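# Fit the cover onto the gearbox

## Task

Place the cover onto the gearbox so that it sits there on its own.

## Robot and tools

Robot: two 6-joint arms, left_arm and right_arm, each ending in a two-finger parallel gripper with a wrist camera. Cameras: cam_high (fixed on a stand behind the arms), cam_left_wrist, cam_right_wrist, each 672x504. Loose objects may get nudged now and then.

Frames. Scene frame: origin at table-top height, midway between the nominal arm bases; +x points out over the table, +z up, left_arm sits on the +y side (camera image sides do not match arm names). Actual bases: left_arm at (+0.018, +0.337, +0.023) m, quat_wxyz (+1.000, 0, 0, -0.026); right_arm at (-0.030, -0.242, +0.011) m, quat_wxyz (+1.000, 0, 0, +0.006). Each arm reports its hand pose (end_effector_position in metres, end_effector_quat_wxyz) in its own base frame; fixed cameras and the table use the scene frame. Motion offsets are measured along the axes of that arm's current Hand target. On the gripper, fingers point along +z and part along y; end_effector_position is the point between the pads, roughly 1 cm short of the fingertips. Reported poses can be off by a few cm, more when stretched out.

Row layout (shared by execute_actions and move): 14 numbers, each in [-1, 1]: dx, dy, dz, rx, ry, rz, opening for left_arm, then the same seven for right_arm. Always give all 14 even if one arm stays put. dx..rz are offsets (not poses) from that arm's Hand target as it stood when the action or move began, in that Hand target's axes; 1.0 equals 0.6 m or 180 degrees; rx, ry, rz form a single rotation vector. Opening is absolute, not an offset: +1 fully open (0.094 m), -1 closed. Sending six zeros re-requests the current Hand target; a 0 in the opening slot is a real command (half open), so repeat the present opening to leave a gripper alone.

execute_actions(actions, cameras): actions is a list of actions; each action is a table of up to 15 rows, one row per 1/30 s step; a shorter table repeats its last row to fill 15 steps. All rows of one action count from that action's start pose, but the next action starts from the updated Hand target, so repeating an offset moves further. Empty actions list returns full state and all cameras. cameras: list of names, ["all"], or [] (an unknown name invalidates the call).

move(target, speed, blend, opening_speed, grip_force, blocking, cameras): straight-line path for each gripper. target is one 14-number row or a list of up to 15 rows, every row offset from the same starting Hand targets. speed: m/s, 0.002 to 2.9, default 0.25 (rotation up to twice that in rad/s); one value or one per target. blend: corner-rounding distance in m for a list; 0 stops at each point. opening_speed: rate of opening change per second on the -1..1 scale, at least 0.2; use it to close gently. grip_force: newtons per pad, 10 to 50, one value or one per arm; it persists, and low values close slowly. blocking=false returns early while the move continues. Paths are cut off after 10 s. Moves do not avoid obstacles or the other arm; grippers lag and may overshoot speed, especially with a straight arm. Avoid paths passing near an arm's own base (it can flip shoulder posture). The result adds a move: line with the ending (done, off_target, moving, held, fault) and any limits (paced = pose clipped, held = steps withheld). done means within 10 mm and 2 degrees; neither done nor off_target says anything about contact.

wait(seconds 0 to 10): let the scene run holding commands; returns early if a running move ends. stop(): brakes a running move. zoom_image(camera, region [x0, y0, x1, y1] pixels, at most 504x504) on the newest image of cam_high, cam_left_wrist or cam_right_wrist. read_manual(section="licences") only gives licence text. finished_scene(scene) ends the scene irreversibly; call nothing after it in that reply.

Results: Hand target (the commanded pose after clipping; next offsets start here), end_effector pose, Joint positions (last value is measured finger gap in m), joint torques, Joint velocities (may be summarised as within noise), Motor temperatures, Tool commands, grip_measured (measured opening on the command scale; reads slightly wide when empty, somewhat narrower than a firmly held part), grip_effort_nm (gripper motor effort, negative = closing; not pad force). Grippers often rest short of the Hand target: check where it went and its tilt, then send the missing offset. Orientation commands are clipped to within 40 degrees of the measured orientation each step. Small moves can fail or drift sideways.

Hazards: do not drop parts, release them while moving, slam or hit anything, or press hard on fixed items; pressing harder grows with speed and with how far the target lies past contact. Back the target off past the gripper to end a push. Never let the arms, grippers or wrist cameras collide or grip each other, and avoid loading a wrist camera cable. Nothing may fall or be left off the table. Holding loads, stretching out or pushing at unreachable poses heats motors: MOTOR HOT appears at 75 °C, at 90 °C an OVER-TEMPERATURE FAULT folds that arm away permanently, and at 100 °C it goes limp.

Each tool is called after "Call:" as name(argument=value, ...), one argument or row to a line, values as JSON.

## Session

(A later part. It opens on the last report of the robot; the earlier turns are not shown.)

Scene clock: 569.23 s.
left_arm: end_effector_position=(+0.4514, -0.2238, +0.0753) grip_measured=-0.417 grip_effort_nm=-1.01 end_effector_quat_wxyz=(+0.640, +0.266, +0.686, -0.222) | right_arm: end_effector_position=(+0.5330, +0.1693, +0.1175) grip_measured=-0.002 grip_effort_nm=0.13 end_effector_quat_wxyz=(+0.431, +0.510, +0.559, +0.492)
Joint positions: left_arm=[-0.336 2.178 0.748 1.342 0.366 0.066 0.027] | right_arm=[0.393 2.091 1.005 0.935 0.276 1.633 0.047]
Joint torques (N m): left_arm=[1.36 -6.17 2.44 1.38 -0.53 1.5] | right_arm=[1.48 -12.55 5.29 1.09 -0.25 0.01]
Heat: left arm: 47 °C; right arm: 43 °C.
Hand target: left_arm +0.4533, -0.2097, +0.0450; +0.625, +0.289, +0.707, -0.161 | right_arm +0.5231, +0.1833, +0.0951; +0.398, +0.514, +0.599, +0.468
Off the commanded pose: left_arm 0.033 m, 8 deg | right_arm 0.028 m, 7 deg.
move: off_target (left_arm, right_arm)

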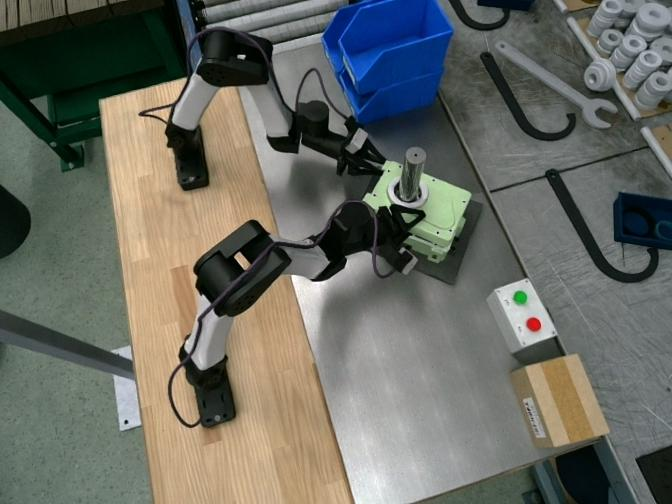

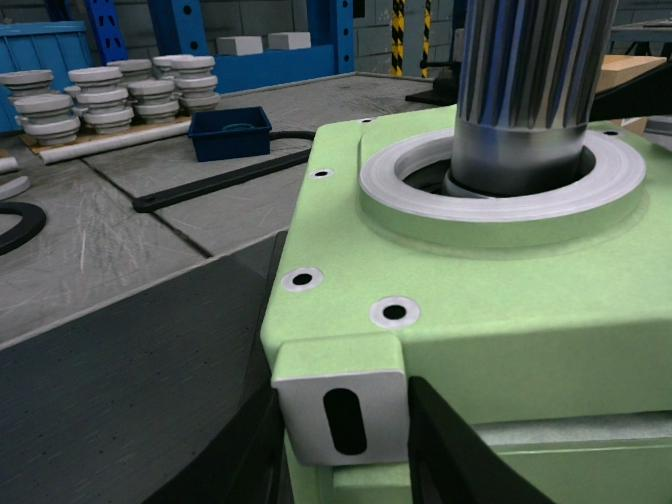

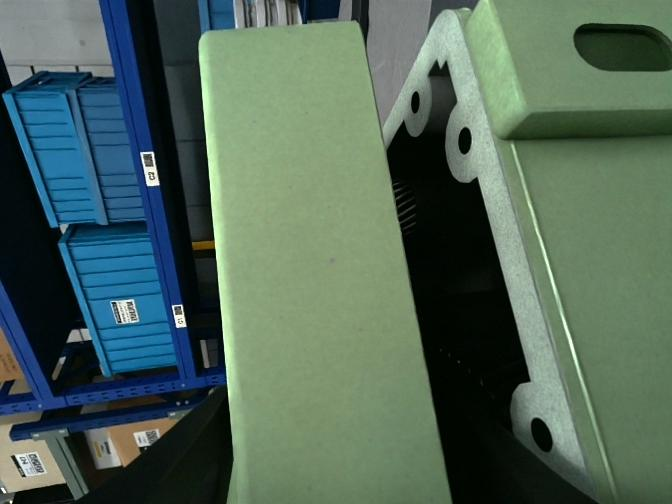

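Call:
move(
  target=[-0.0014, 0, 0.0082, 0, 0, 0, -0.6, -0.0068, -0.031, 0.0132, 0, 0, 0, 0.0],
  speed=0.04,
  cameras=["cam_high", "cam_right_wrist"],
)

Call:
zoom_image(
  camera="cam_high",
  region=[355, 140, 475, 270],
)

Scene clock: 576.17 s.
left_arm: end_effector_position=(+0.4513, -0.2236, +0.0735) grip_measured=-0.417 grip_effort_nm=-1.01 end_effector_quat_wxyz=(+0.639, +0.265, +0.687, -0.222) | right_arm: end_effector_position=(+0.5335, +0.1694, +0.1181) grip_measured=-0.002 grip_effort_nm=0.13 end_effector_quat_wxyz=(+0.432, +0.508, +0.557, +0.495)
Joint positions: left_arm=[-0.336 2.183 0.748 1.345 0.365 0.066 0.027] | right_arm=[0.392 2.096 1.005 0.948 0.276 1.633 0.047]
Joint torques (N m): left_arm=[0.92 -5.97 4.18 1.26 -0.58 1.5] | right_arm=[0.58 -7.34 4.62 1.62 -0.38 0.02]
Heat: left arm: 47 °C; right arm: 42 °C.
Hand target: left_arm +0.4573, -0.2127, +0.0450; +0.625, +0.289, +0.707, -0.161 | right_arm +0.5268, +0.1797, +0.0751; +0.398, +0.514, +0.599, +0.468
Off the commanded pose: left_arm 0.031 m, 8 deg | right_arm 0.045 m, 7 deg.
move: off_target (left_arm, right_arm)
Images, in order (width x height): cam_high 672x504, cam_right_wrist 672x504.

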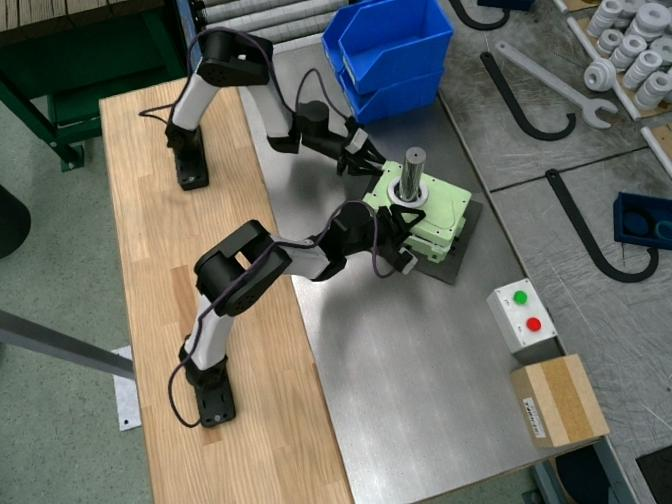

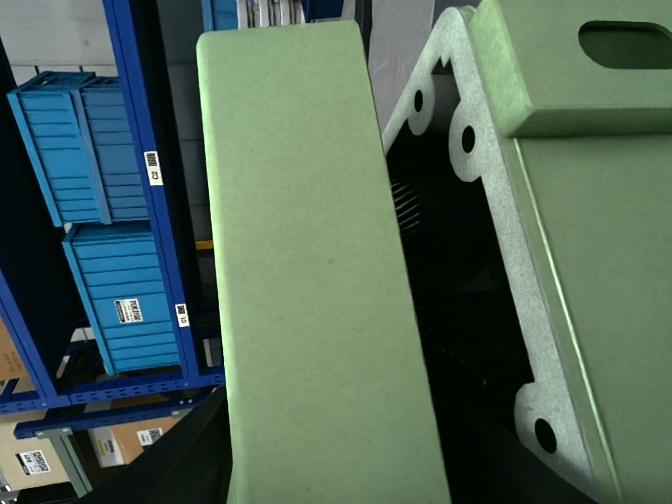

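Scaled by 3.877 from the camera's 672x504 image, which has a finer 960x720 frame.

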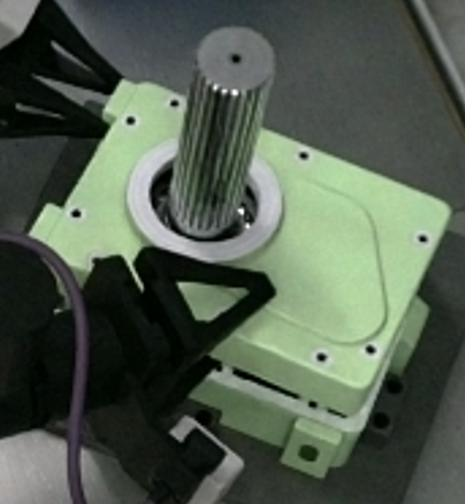

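Call:
move(
  target=[-0.0025, 0, 0.0150, 0, 0, 0, -0.6, 0, 0.01, 0, 0, 0, 0, 0.0],
  speed=0.04,
  cameras=["cam_high", "cam_left_wrist"],
)

Call:
zoom_image(
  camera="cam_high",
  region=[355, 140, 475, 270],
)

Scene clock: 577.47 s.
left_arm: end_effector_position=(+0.4535, -0.2250, +0.0707) grip_measured=-0.416 grip_effort_nm=-1.01 end_effector_quat_wxyz=(+0.637, +0.263, +0.688, -0.226) | right_arm: end_effector_position=(+0.5332, +0.1692, +0.1184) grip_measured=-0.002 grip_effort_nm=0.13 end_effector_quat_wxyz=(+0.432, +0.508, +0.556, +0.496)
Joint positions: left_arm=[-0.336 2.198 0.761 1.346 0.369 0.057 0.027] | right_arm=[0.392 2.096 1.003 0.953 0.276 1.633 0.047]
Joint torques (N m): left_arm=[0.14 -5.93 6.46 1.11 -0.7 1.58] | right_arm=[0.51 -8.54 5.72 1.35 -0.38 0.01]
Heat: left arm: 47 °C; right arm: 42 °C.
Hand target: left_arm +0.4645, -0.2184, +0.0450; +0.625, +0.289, +0.707, -0.161 | right_arm +0.5283, +0.1799, +0.0809; +0.398, +0.514, +0.599, +0.468
Off the commanded pose: left_arm 0.029 m, 8 deg | right_arm 0.039 m, 7 deg.
move: off_target (left_arm, right_arm)
Images, in order (width x height): cam_high 672x504, cam_left_wrist 672x504.

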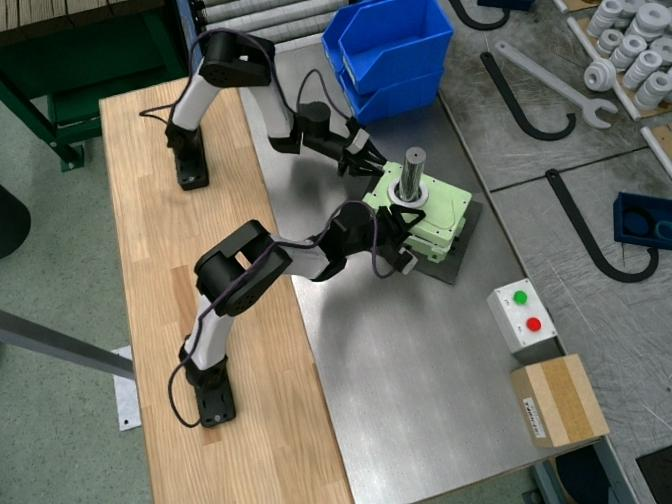

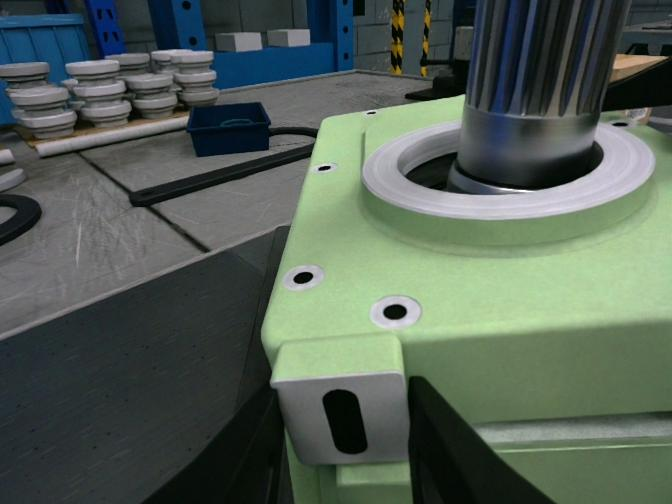

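Scaled by 3.877 from the camera's 672x504 image, which has a finer 960x720 frame.

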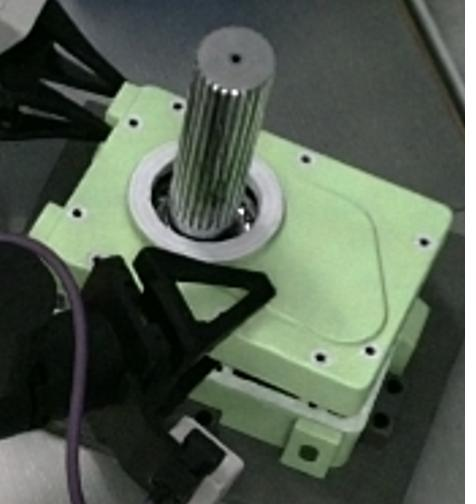

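Call:
move(
  target=[
    [0,0,0,0,0,0,-0.6, 0,0.0404,-0.0103,0,0,0,0.0],
    [0,0,0,0,0,0,-0.6, 0,0.0404,-0.1436,0,0,0,0.0],
  ],
  speed=0.04,
  cameras=["all"],
)

Call:
zoom_image(
  camera="cam_high",
  region=[355, 140, 475, 270],
)

Scene clock: 582.07 s.
left_arm: end_effector_position=(+0.4535, -0.2258, +0.0760) grip_measured=-0.416 grip_effort_nm=-1.01 end_effector_quat_wxyz=(+0.650, +0.281, +0.673, -0.214) | right_arm: end_effector_position=(+0.4552, +0.1694, +0.1209) grip_measured=+0.001 grip_effort_nm=-0.03 end_effector_quat_wxyz=(+0.396, +0.509, +0.603, +0.470)
Joint positions: left_arm=[-0.335 2.198 0.762 1.366 0.377 0.103 0.027] | right_arm=[0.454 1.806 0.725 0.824 0.276 1.642 0.047]
Joint torques (N m): left_arm=[-0.03 -6.15 5.87 0.9 -0.83 1.07] | right_arm=[0.27 -11.28 5.6 2.01 0.29 0.07]
Heat: left arm: 46 °C; right arm: 42 °C.
Hand target: left_arm +0.4645, -0.2184, +0.0450; +0.625, +0.289, +0.707, -0.161 | right_arm +0.4517, +0.1678, +0.1257; +0.398, +0.514, +0.599, +0.468
Off the commanded pose: left_arm 0.034 m, 8 deg | right_arm 0.006 m, 1 deg.
move: off_target (left_arm)

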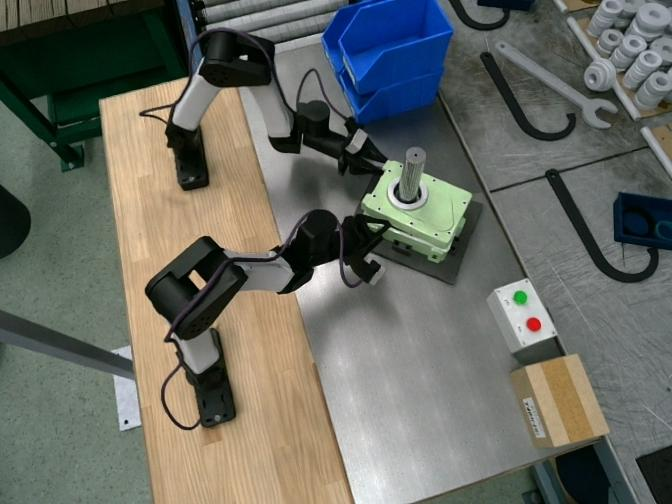

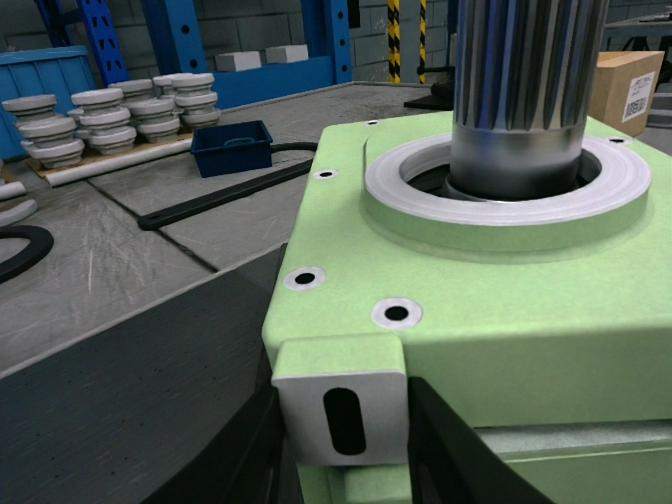

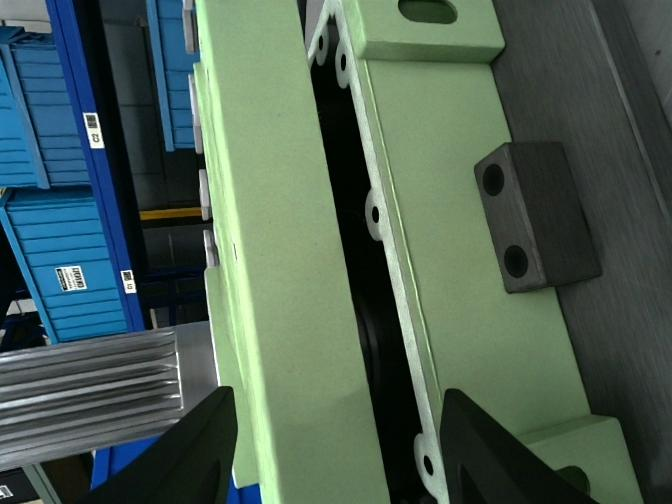

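Scaled by 3.877 from the camera's 672x504 image, which has a finer 960x720 frame.

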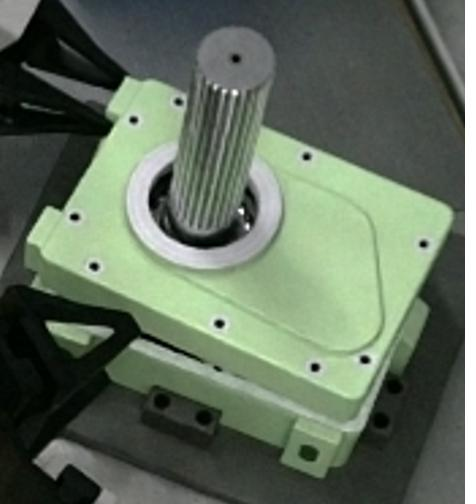

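Call:
zoom_image(
  camera="cam_high",
  region=[400, 215, 460, 265],
)

Call:
zoom_image(
  camera="cam_right_wrist",
  region=[200, 0, 500, 504],
)

Scaled by 8.400 from the camera's 672x504 image, which has a finer 960x720 frame.

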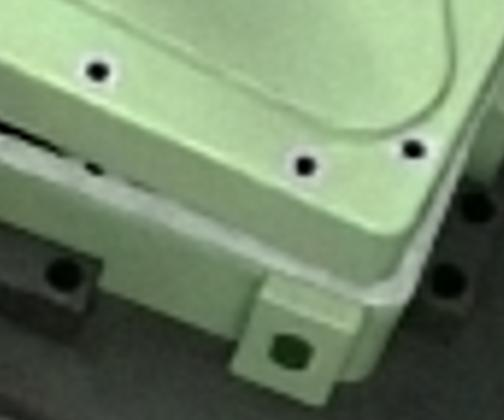

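Scaled by 1.000.

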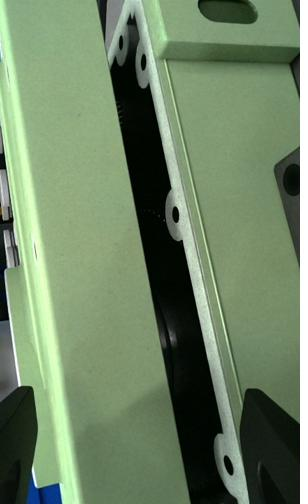

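Call:
zoom_image(
  camera="cam_high",
  region=[350, 185, 410, 235],
)

Scaled by 8.400 from the camera's 672x504 image, which has a finer 960x720 frame.

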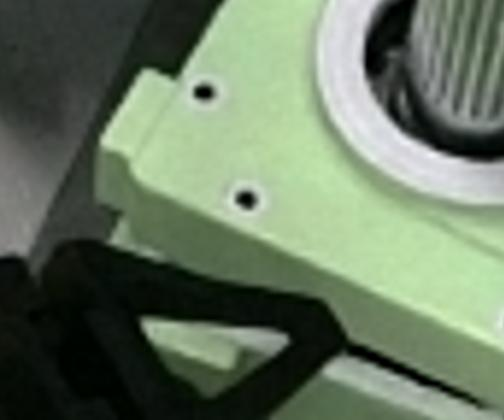

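Call:
move(
  target=[-0.0814,0.0111,-0.0139,0,0,0,-0.6, 0,0,0,0,0,0,0.0],
  speed=0.05,
  cameras=["cam_left_wrist"],
)

Scene clock: 592.63 s.
left_arm: end_effector_position=(+0.4544, -0.2237, +0.0828) grip_measured=-0.419 grip_effort_nm=-1.01 end_effector_quat_wxyz=(+0.613, +0.292, +0.709, -0.192) | right_arm: end_effector_position=(+0.4552, +0.1693, +0.1208) grip_measured=+0.001 grip_effort_nm=-0.03 end_effector_quat_wxyz=(+0.397, +0.509, +0.603, +0.469)
Joint positions: left_arm=[-0.34 2.062 0.77 1.104 0.348 0.152 0.027] | right_arm=[0.454 1.806 0.725 0.823 0.276 1.642 0.047]
Joint torques (N m): left_arm=[0.1 -10.91 6.97 1.52 -0.56 0.46] | right_arm=[0.29 -11.29 5.61 2 0.27 0.07]
Heat: left arm: 45 °C; right arm: 42 °C.
Hand target: left_arm +0.4645, -0.2183, +0.0949; +0.625, +0.289, +0.707, -0.161 | right_arm +0.4517, +0.1678, +0.1257; +0.398, +0.514, +0.599, +0.468
Off the commanded pose: left_arm 0.017 m, 4 deg | right_arm 0.006 m, 1 deg.
move: off_target (left_arm)
Images, in order (width x height): cam_left_wrist 672x504.

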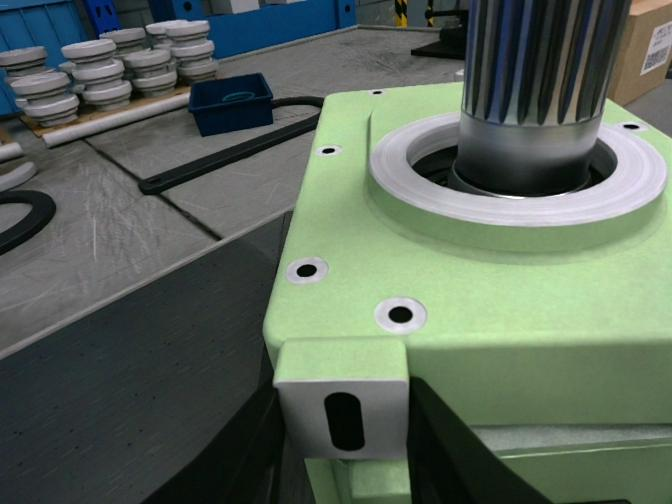

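Call:
move(
  target=[-0.0045,-0.0428,-0.0083,-0.0326,0.0045,-0.0056,-0.6, 0,0,0,0,0,0,0.0],
  speed=0.04,
  cameras=["all"],
)

Call:
zoom_image(
  camera="cam_high",
  region=[355, 140, 475, 270],
)

Scene clock: 595.20 s.
left_arm: end_effector_position=(+0.4449, -0.2387, +0.0840) grip_measured=-0.419 grip_effort_nm=-1.01 end_effector_quat_wxyz=(+0.620, +0.252, +0.728, -0.147) | right_arm: end_effector_position=(+0.4552, +0.1693, +0.1208) grip_measured=+0.001 grip_effort_nm=-0.04 end_effector_quat_wxyz=(+0.397, +0.509, +0.603, +0.469)
Joint positions: left_arm=[-0.455 2.032 0.738 1.104 0.11 0.122 0.027] | right_arm=[0.454 1.806 0.725 0.823 0.276 1.642 0.047]
Joint torques (N m): left_arm=[-0.75 -10.81 4.3 1.85 -0.44 0.35] | right_arm=[0.27 -11.28 5.59 2 0.27 0.07]
Heat: left arm: 45 °C; right arm: 42 °C.
Hand target: left_arm +0.4450, -0.2360, +0.0949; +0.633, +0.252, +0.721, -0.129 | right_arm +0.4517, +0.1678, +0.1257; +0.398, +0.514, +0.599, +0.468
Off the commanded pose: left_arm 0.011 m, 3 deg | right_arm 0.006 m, 1 deg.
move: off_target (left_arm)

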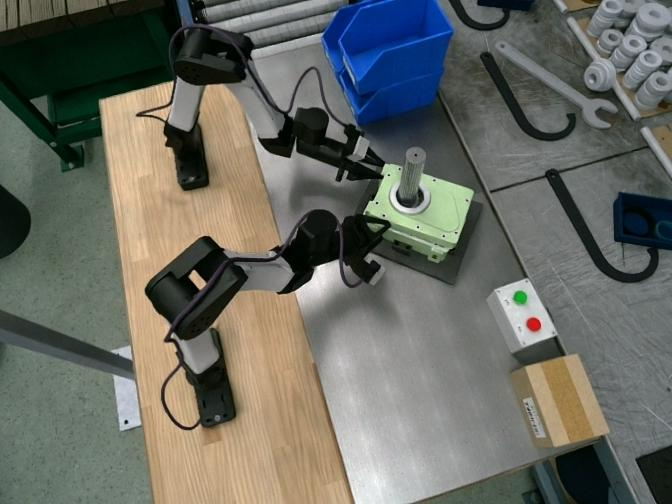

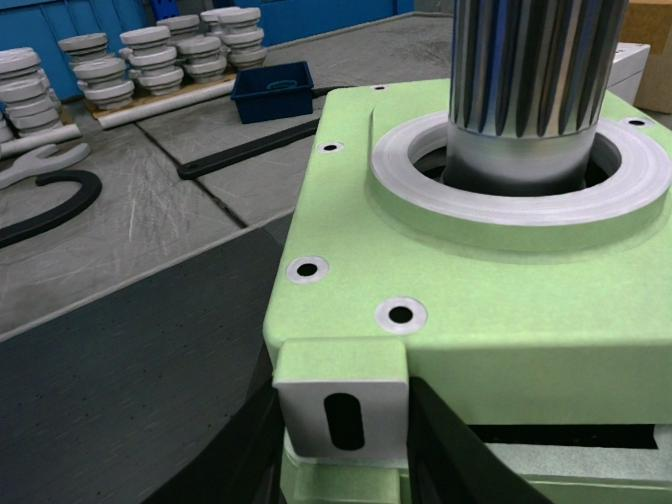

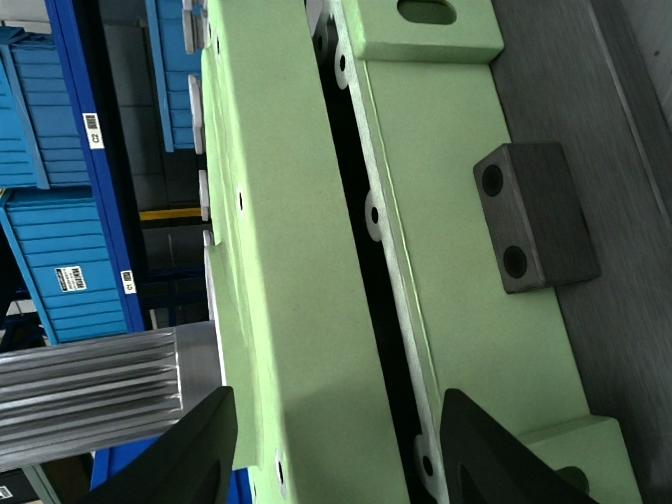

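Scaled by 3.877 from the camera's 672x504 image, which has a finer 960x720 frame.

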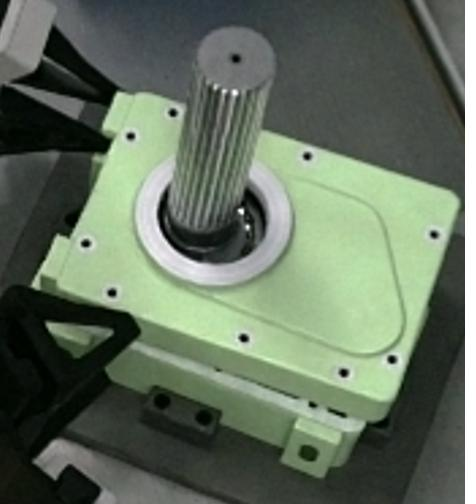

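Call:
move(
  target=[0.0016,-0.0035,-0.0122,0,0,0,-0.6, 0,0,0,0,0,0,0.0],
  speed=0.04,
  cameras=["cam_high"],
)

Call:
zoom_image(
  camera="cam_high",
  region=[355, 140, 475, 270],
)

Scene clock: 598.43 s.
left_arm: end_effector_position=(+0.4396, -0.2366, +0.0848) grip_measured=-0.420 grip_effort_nm=-1.01 end_effector_quat_wxyz=(+0.622, +0.249, +0.728, -0.142) | right_arm: end_effector_position=(+0.4552, +0.1693, +0.1208) grip_measured=+0.001 grip_effort_nm=-0.04 end_effector_quat_wxyz=(+0.397, +0.509, +0.603, +0.469)
Joint positions: left_arm=[-0.462 2.018 0.711 1.121 0.091 0.122 0.027] | right_arm=[0.454 1.806 0.725 0.823 0.276 1.642 0.047]
Joint torques (N m): left_arm=[-0.44 -10.89 3.64 1.84 -0.29 0.35] | right_arm=[0.27 -11.28 5.6 2 0.27 0.07]
Heat: left arm: 45 °C; right arm: 42 °C.
Hand target: left_arm +0.4376, -0.2340, +0.0950; +0.633, +0.252, +0.721, -0.129 | right_arm +0.4517, +0.1678, +0.1257; +0.398, +0.514, +0.599, +0.468
Off the commanded pose: left_arm 0.011 m, 2 deg | right_arm 0.006 m, 1 deg.
move: off_target (left_arm)
Images, in order (width x height): cam_high 672x504.

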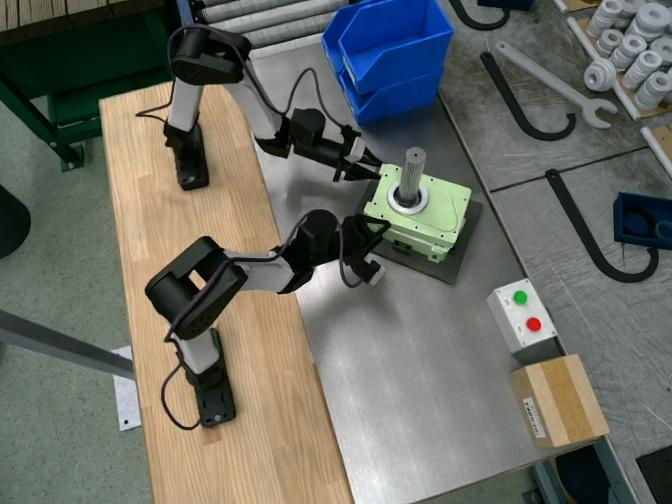

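Scaled by 3.877 from the camera's 672x504 image, which has a finer 960x720 frame.

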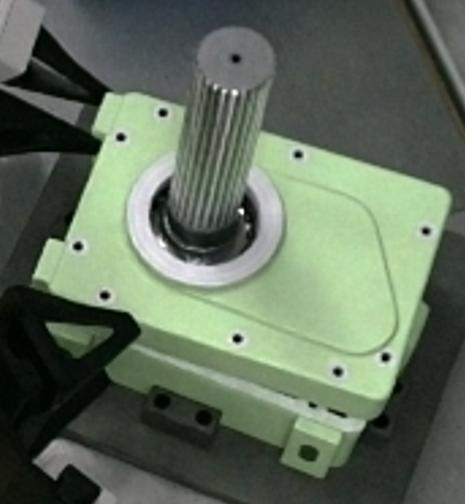

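Call:
execute_actions(
  actions=[],
  cameras=["cam_left_wrist", "cam_right_wrist", "cam_high"],
)

Call:
zoom_image(
  camera="cam_high",
  region=[385, 205, 455, 260],
)

Scene clock: 599.03 s.
left_arm: end_effector_position=(+0.4396, -0.2366, +0.0848) grip_measured=-0.420 grip_effort_nm=-1.01 end_effector_quat_wxyz=(+0.622, +0.249, +0.728, -0.142) | right_arm: end_effector_position=(+0.4552, +0.1693, +0.1208) grip_measured=+0.001 grip_effort_nm=-0.03 end_effector_quat_wxyz=(+0.397, +0.509, +0.603, +0.469)
Joint positions: left_arm=[-0.462 2.018 0.711 1.121 0.091 0.122 0.027] | right_arm=[0.454 1.806 0.725 0.823 0.276 1.642 0.047]
Joint velocities: within noise
Joint torques (N m): left_arm=[-0.4 -10.97 3.62 1.83 -0.29 0.34] | right_arm=[0.28 -11.29 5.6 2 0.28 0.07]
Motor temperatures (°C): left_arm=[21 38 36 45 23 23 23] | right_arm=[23 41 33 42 20 18 20]
Heat: left arm: 45 °C; right arm: 42 °C.
Hand target: left_arm +0.4376, -0.2340, +0.0950; +0.633, +0.252, +0.721, -0.129 | right_arm +0.4517, +0.1678, +0.1257; +0.398, +0.514, +0.599, +0.468
Tool commands: left_gripper/opening=-0.6 right_gripper/opening=+0.0
Off the commanded pose: left_arm 0.011 m, 2 deg | right_arm 0.006 m, 1 deg.

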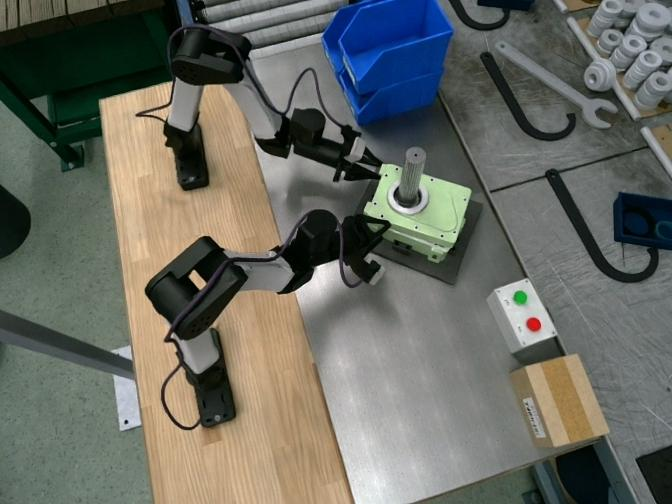

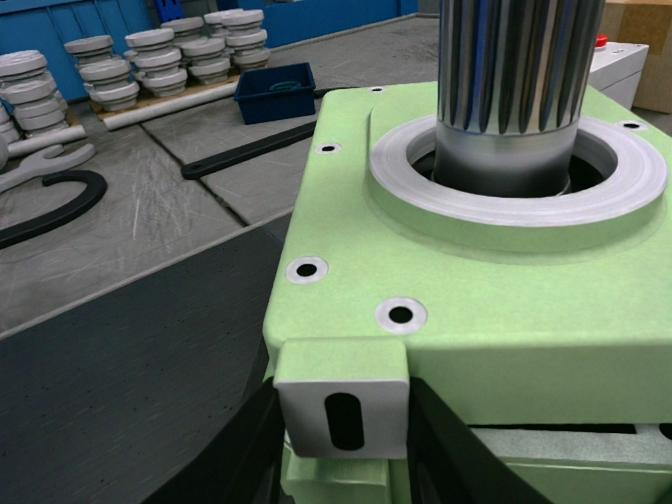

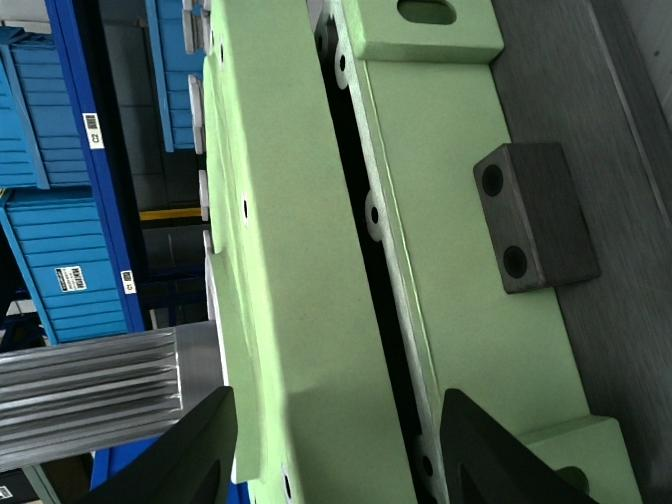

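Scaled by 7.200 from the camera's 672x504 image, which has a finer 960x720 frame.

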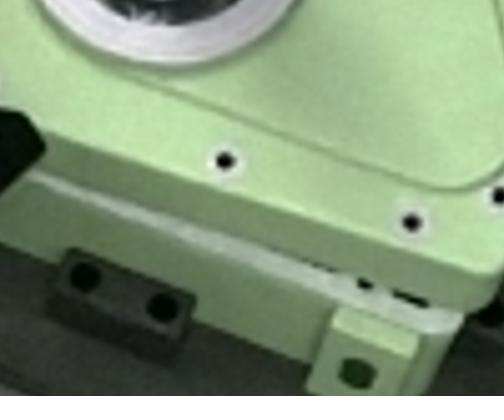

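Call:
move(
  target=[0,0.002,0,0.0136,-0.0018,0.0023,-0.6, 0,0,0,0,0,0,0.0],
  speed=0.04,
  cameras=["cam_high","cam_left_wrist"],
)

Call:
zoom_image(
  camera="cam_high",
  region=[385, 205, 455, 260],
)

Scene clock: 601.17 s.
left_arm: end_effector_position=(+0.4402, -0.2342, +0.0839) grip_measured=-0.421 grip_effort_nm=-1.01 end_effector_quat_wxyz=(+0.620, +0.258, +0.726, -0.146) | right_arm: end_effector_position=(+0.4552, +0.1693, +0.1208) grip_measured=+0.001 grip_effort_nm=-0.03 end_effector_quat_wxyz=(+0.397, +0.509, +0.603, +0.469)
Joint positions: left_arm=[-0.446 2.018 0.711 1.117 0.123 0.134 0.027] | right_arm=[0.454 1.806 0.725 0.823 0.276 1.642 0.047]
Joint torques (N m): left_arm=[0.65 -10.82 4.05 1.83 0.12 0.34] | right_arm=[0.25 -11.3 5.61 2 0.27 0.07]
Heat: left arm: 46 °C; right arm: 42 °C.
Hand target: left_arm +0.4383, -0.2328, +0.0951; +0.630, +0.267, +0.715, -0.142 | right_arm +0.4517, +0.1678, +0.1257; +0.398, +0.514, +0.599, +0.468
Off the commanded pose: left_arm 0.012 m, 2 deg | right_arm 0.006 m, 1 deg.
move: off_target (left_arm)
Images, in order (width x height): cam_high 672x504, cam_left_wrist 672x504.

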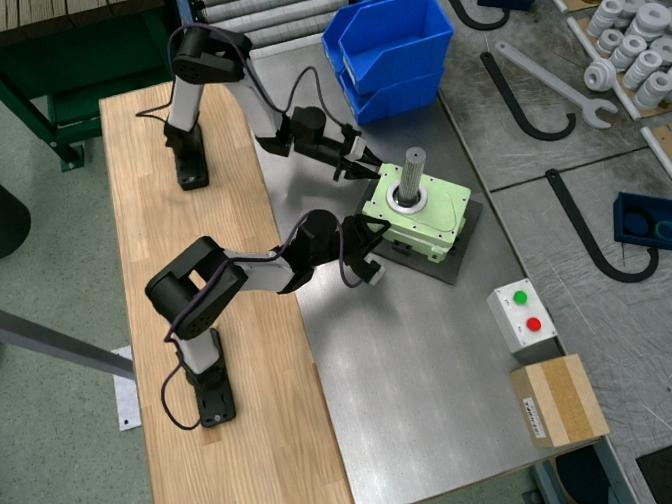

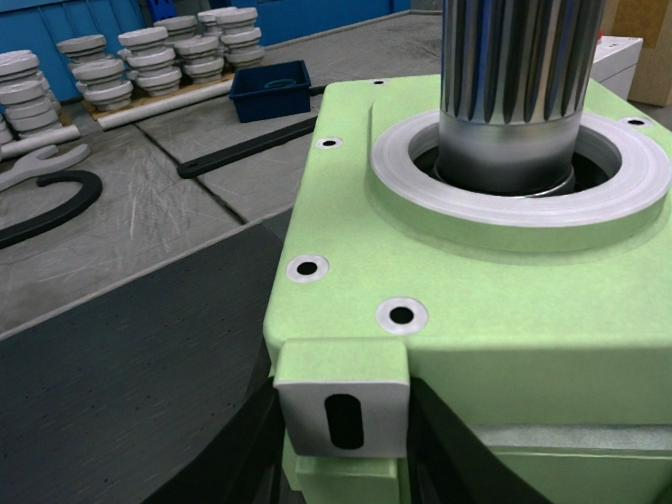

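Scaled by 7.200 from the camera's 672x504 image, which has a finer 960x720 frame.

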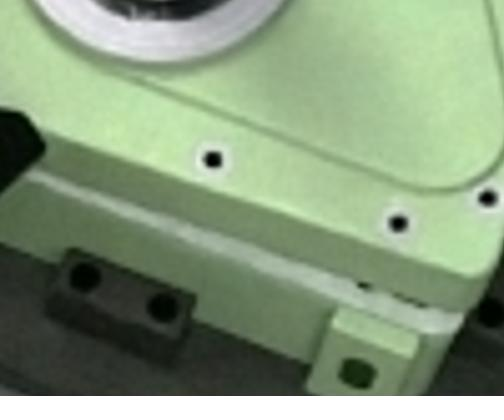

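Call:
move(
  target=[-0.0009,0.002,0.009,0,0,0,-0.6, 0,0,0,0,0,0,0.0],
  speed=0.04,
  cameras=["cam_high"],
)

Call:
zoom_image(
  camera="cam_high",
  region=[355, 140, 475, 270],
)

Scene clock: 607.30 s.
left_arm: end_effector_position=(+0.4401, -0.2342, +0.0833) grip_measured=-0.421 grip_effort_nm=-1.01 end_effector_quat_wxyz=(+0.619, +0.258, +0.727, -0.145) | right_arm: end_effector_position=(+0.4552, +0.1693, +0.1208) grip_measured=+0.001 grip_effort_nm=-0.03 end_effector_quat_wxyz=(+0.397, +0.509, +0.603, +0.469)
Joint positions: left_arm=[-0.446 2.018 0.711 1.114 0.123 0.135 0.027] | right_arm=[0.454 1.806 0.725 0.823 0.276 1.642 0.047]
Joint torques (N m): left_arm=[0.76 -9.78 6.23 1.75 0.14 0.31] | right_arm=[0.27 -11.29 5.61 2 0.27 0.07]
Heat: left arm: 46 °C; right arm: 42 °C.
Hand target: left_arm +0.4435, -0.2348, +0.0949; +0.630, +0.267, +0.716, -0.142 | right_arm +0.4517, +0.1678, +0.1257; +0.398, +0.514, +0.599, +0.468
Off the commanded pose: left_arm 0.012 m, 2 deg | right_arm 0.006 m, 1 deg.
move: off_target (left_arm)
Images, in order (width x height): cam_high 672x504.

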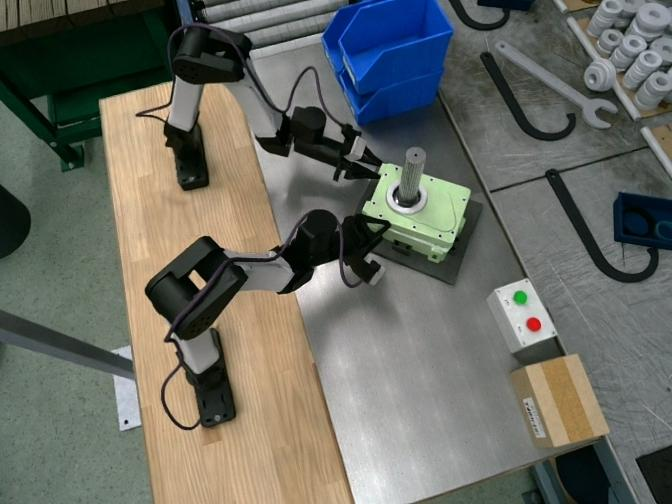

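Scaled by 3.877 from the camera's 672x504 image, which has a finer 960x720 frame.

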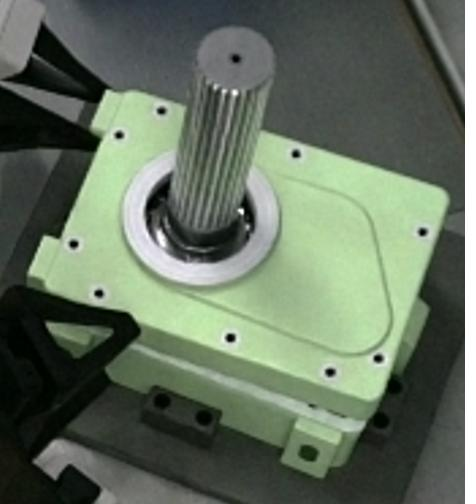

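Call:
move(
  target=[-0.0009,0.0,0.0100,0,0,0,-0.6, 0,0,0,0,0,0,0.0],
  speed=0.04,
)

Scene clock: 608.53 s.
left_arm: end_effector_position=(+0.4407, -0.2348, +0.0814) grip_measured=-0.423 grip_effort_nm=-1.01 end_effector_quat_wxyz=(+0.615, +0.261, +0.730, -0.144) | right_arm: end_effector_position=(+0.4552, +0.1693, +0.1208) grip_measured=+0.001 grip_effort_nm=-0.03 end_effector_quat_wxyz=(+0.397, +0.509, +0.603, +0.469)
Joint positions: left_arm=[-0.446 2.018 0.717 1.097 0.125 0.139 0.027] | right_arm=[0.454 1.806 0.725 0.823 0.276 1.642 0.047]
Joint torques (N m): left_arm=[0.57 -8.59 7.88 1.83 0.09 0.28] | right_arm=[0.25 -11.29 5.6 1.99 0.27 0.07]
Heat: left arm: 46 °C; right arm: 42 °C.
Hand target: left_arm +0.4484, -0.2381, +0.0943; +0.630, +0.267, +0.716, -0.142 | right_arm +0.4517, +0.1678, +0.1257; +0.398, +0.514, +0.599, +0.468
Off the commanded pose: left_arm 0.015 m, 2 deg | right_arm 0.006 m, 1 deg.
move: off_target (left_arm)

Call:
move(
  target=[-0.0009,0.0,0.0090,0,0,0,-0.6, 0,0,0,0,0,0,0.0],
  speed=0.04,
  cameras=["cam_high"],
)

Call:
zoom_image(
  camera="cam_high",
  region=[355, 140, 475, 270],
)

Scene clock: 609.70 s.
left_arm: end_effector_position=(+0.4432, -0.2342, +0.0808) grip_measured=-0.423 grip_effort_nm=-1.01 end_effector_quat_wxyz=(+0.612, +0.262, +0.732, -0.145) | right_arm: end_effector_position=(+0.4552, +0.1693, +0.1208) grip_measured=+0.001 grip_effort_nm=-0.03 end_effector_quat_wxyz=(+0.397, +0.509, +0.603, +0.469)
Joint positions: left_arm=[-0.44 2.018 0.729 1.077 0.133 0.139 0.027] | right_arm=[0.454 1.806 0.725 0.823 0.276 1.642 0.047]
Joint torques (N m): left_arm=[-0.35 -7.49 8.99 1.93 -0.01 0.27] | right_arm=[0.28 -11.28 5.61 2 0.27 0.07]
Heat: left arm: 47 °C; right arm: 42 °C.
Hand target: left_arm +0.4529, -0.2412, +0.0940; +0.630, +0.267, +0.715, -0.142 | right_arm +0.4517, +0.1678, +0.1257; +0.398, +0.514, +0.599, +0.468
Off the commanded pose: left_arm 0.018 m, 3 deg | right_arm 0.006 m, 1 deg.
move: off_target (left_arm)
Images, in order (width x height): cam_high 672x504.

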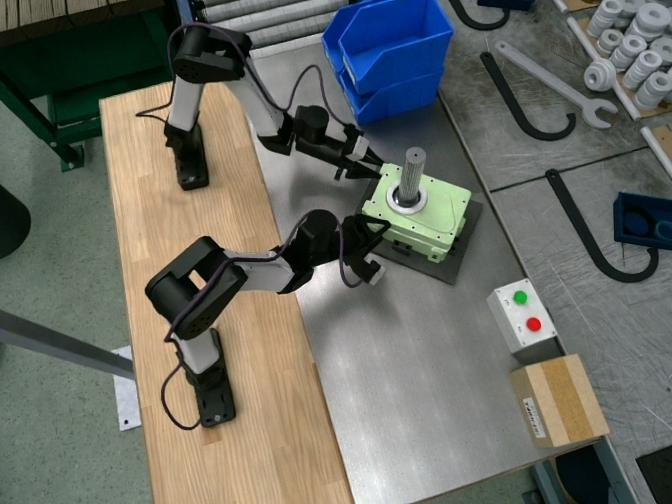

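Scaled by 3.877 from the camera's 672x504 image, which has a finer 960x720 frame.

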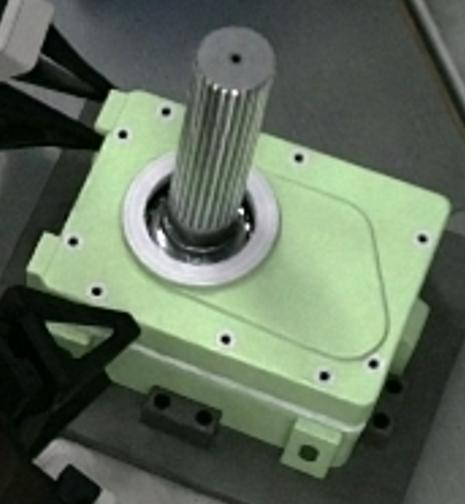

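Call:
move(
  target=[-0.0316,0.0044,-0.0156,0,0,-0.05,-0.6, 0,0,0,0,0,0,0.0],
  speed=0.05,
  cameras=["all"],
)

Call:
zoom_image(
  camera="cam_high",
  region=[355, 140, 475, 270],
)

Scene clock: 612.90 s.
left_arm: end_effector_position=(+0.4424, -0.2342, +0.0801) grip_measured=-0.428 grip_effort_nm=-1.01 end_effector_quat_wxyz=(+0.588, +0.224, +0.757, -0.177) | right_arm: end_effector_position=(+0.4552, +0.1693, +0.1208) grip_measured=+0.001 grip_effort_nm=-0.03 end_effector_quat_wxyz=(+0.397, +0.509, +0.603, +0.469)
Joint positions: left_arm=[-0.44 1.987 0.739 0.996 0.135 0.031 0.027] | right_arm=[0.454 1.806 0.725 0.823 0.276 1.642 0.047]
Joint torques (N m): left_arm=[0.03 -12.51 6.89 1.97 0.01 -0.3] | right_arm=[0.27 -11.28 5.6 2 0.27 0.07]
Heat: left arm: 47 °C; right arm: 42 °C.
Hand target: left_arm +0.4479, -0.2379, +0.1145; +0.617, +0.210, +0.734, -0.191 | right_arm +0.4517, +0.1678, +0.1257; +0.398, +0.514, +0.599, +0.468
Off the commanded pose: left_arm 0.035 m, 5 deg | right_arm 0.006 m, 1 deg.
move: off_target (left_arm)

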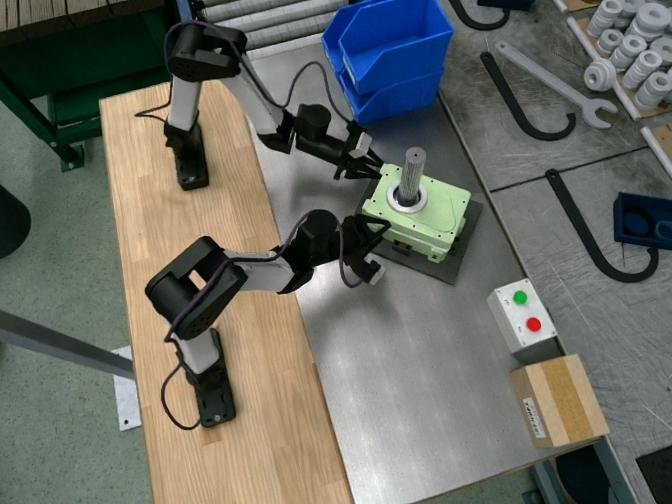

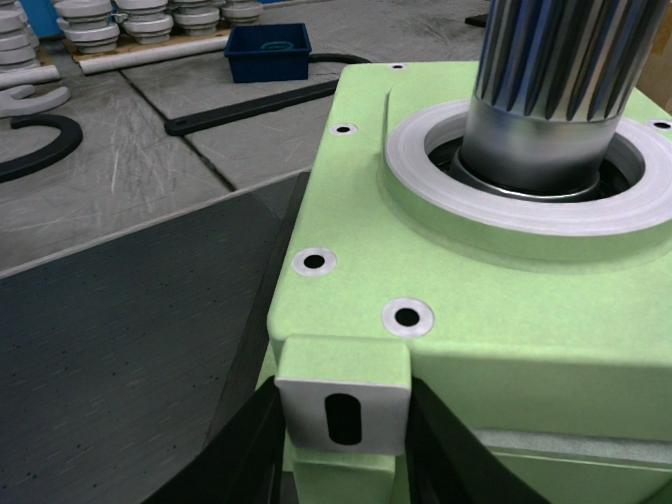

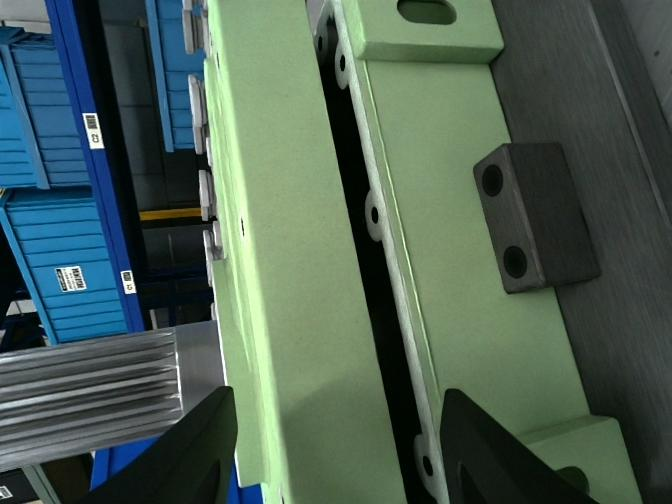

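Scaled by 3.877 from the camera's 672x504 image, which has a finer 960x720 frame.

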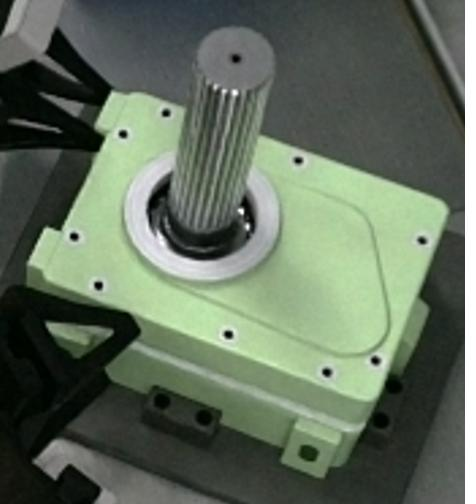

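Call:
move(
  target=[-0.049,0.0034,-0.0083,0,-0.06,0,-0.6, 0,0,0,0,0,0,0.0],
  speed=0.05,
  cameras=["cam_left_wrist","cam_high"],
)

Call:
zoom_image(
  camera="cam_high",
  region=[355, 140, 475, 270],
)

Scene clock: 616.10 s.
left_arm: end_effector_position=(+0.4427, -0.2349, +0.0942) grip_measured=-0.431 grip_effort_nm=-1.01 end_effector_quat_wxyz=(+0.617, +0.218, +0.732, -0.188) | right_arm: end_effector_position=(+0.4552, +0.1693, +0.1208) grip_measured=+0.001 grip_effort_nm=-0.03 end_effector_quat_wxyz=(+0.397, +0.509, +0.603, +0.469)
Joint positions: left_arm=[-0.438 2.001 0.721 1.11 0.145 0.018 0.027] | right_arm=[0.454 1.806 0.725 0.823 0.276 1.642 0.047]
Joint torques (N m): left_arm=[0.54 -9.92 5.49 3.29 0.01 -0.43] | right_arm=[0.27 -11.28 5.59 2 0.26 0.07]
Heat: left arm: 48 °C; right arm: 42 °C.
Hand target: left_arm +0.4494, -0.2357, +0.1444; +0.683, +0.191, +0.673, -0.210 | right_arm +0.4517, +0.1678, +0.1257; +0.398, +0.514, +0.599, +0.468
Off the commanded pose: left_arm 0.051 m, 11 deg | right_arm 0.006 m, 1 deg.
move: off_target (left_arm)
Images, in order (width x height): cam_high 672x504, cam_left_wrist 672x504.

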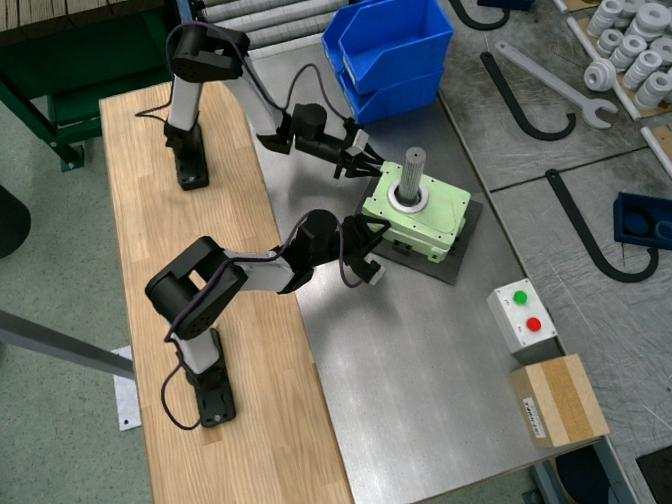

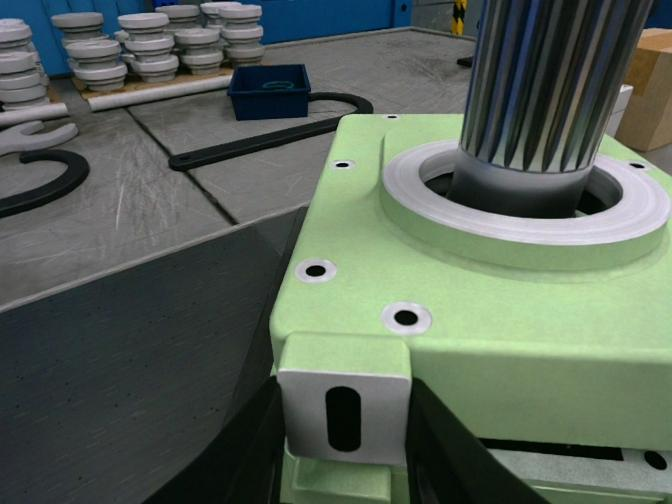

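Scaled by 3.877 from the camera's 672x504 image, which has a finer 960x720 frame.

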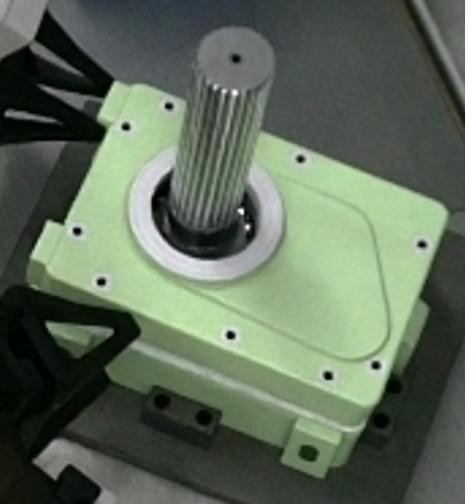

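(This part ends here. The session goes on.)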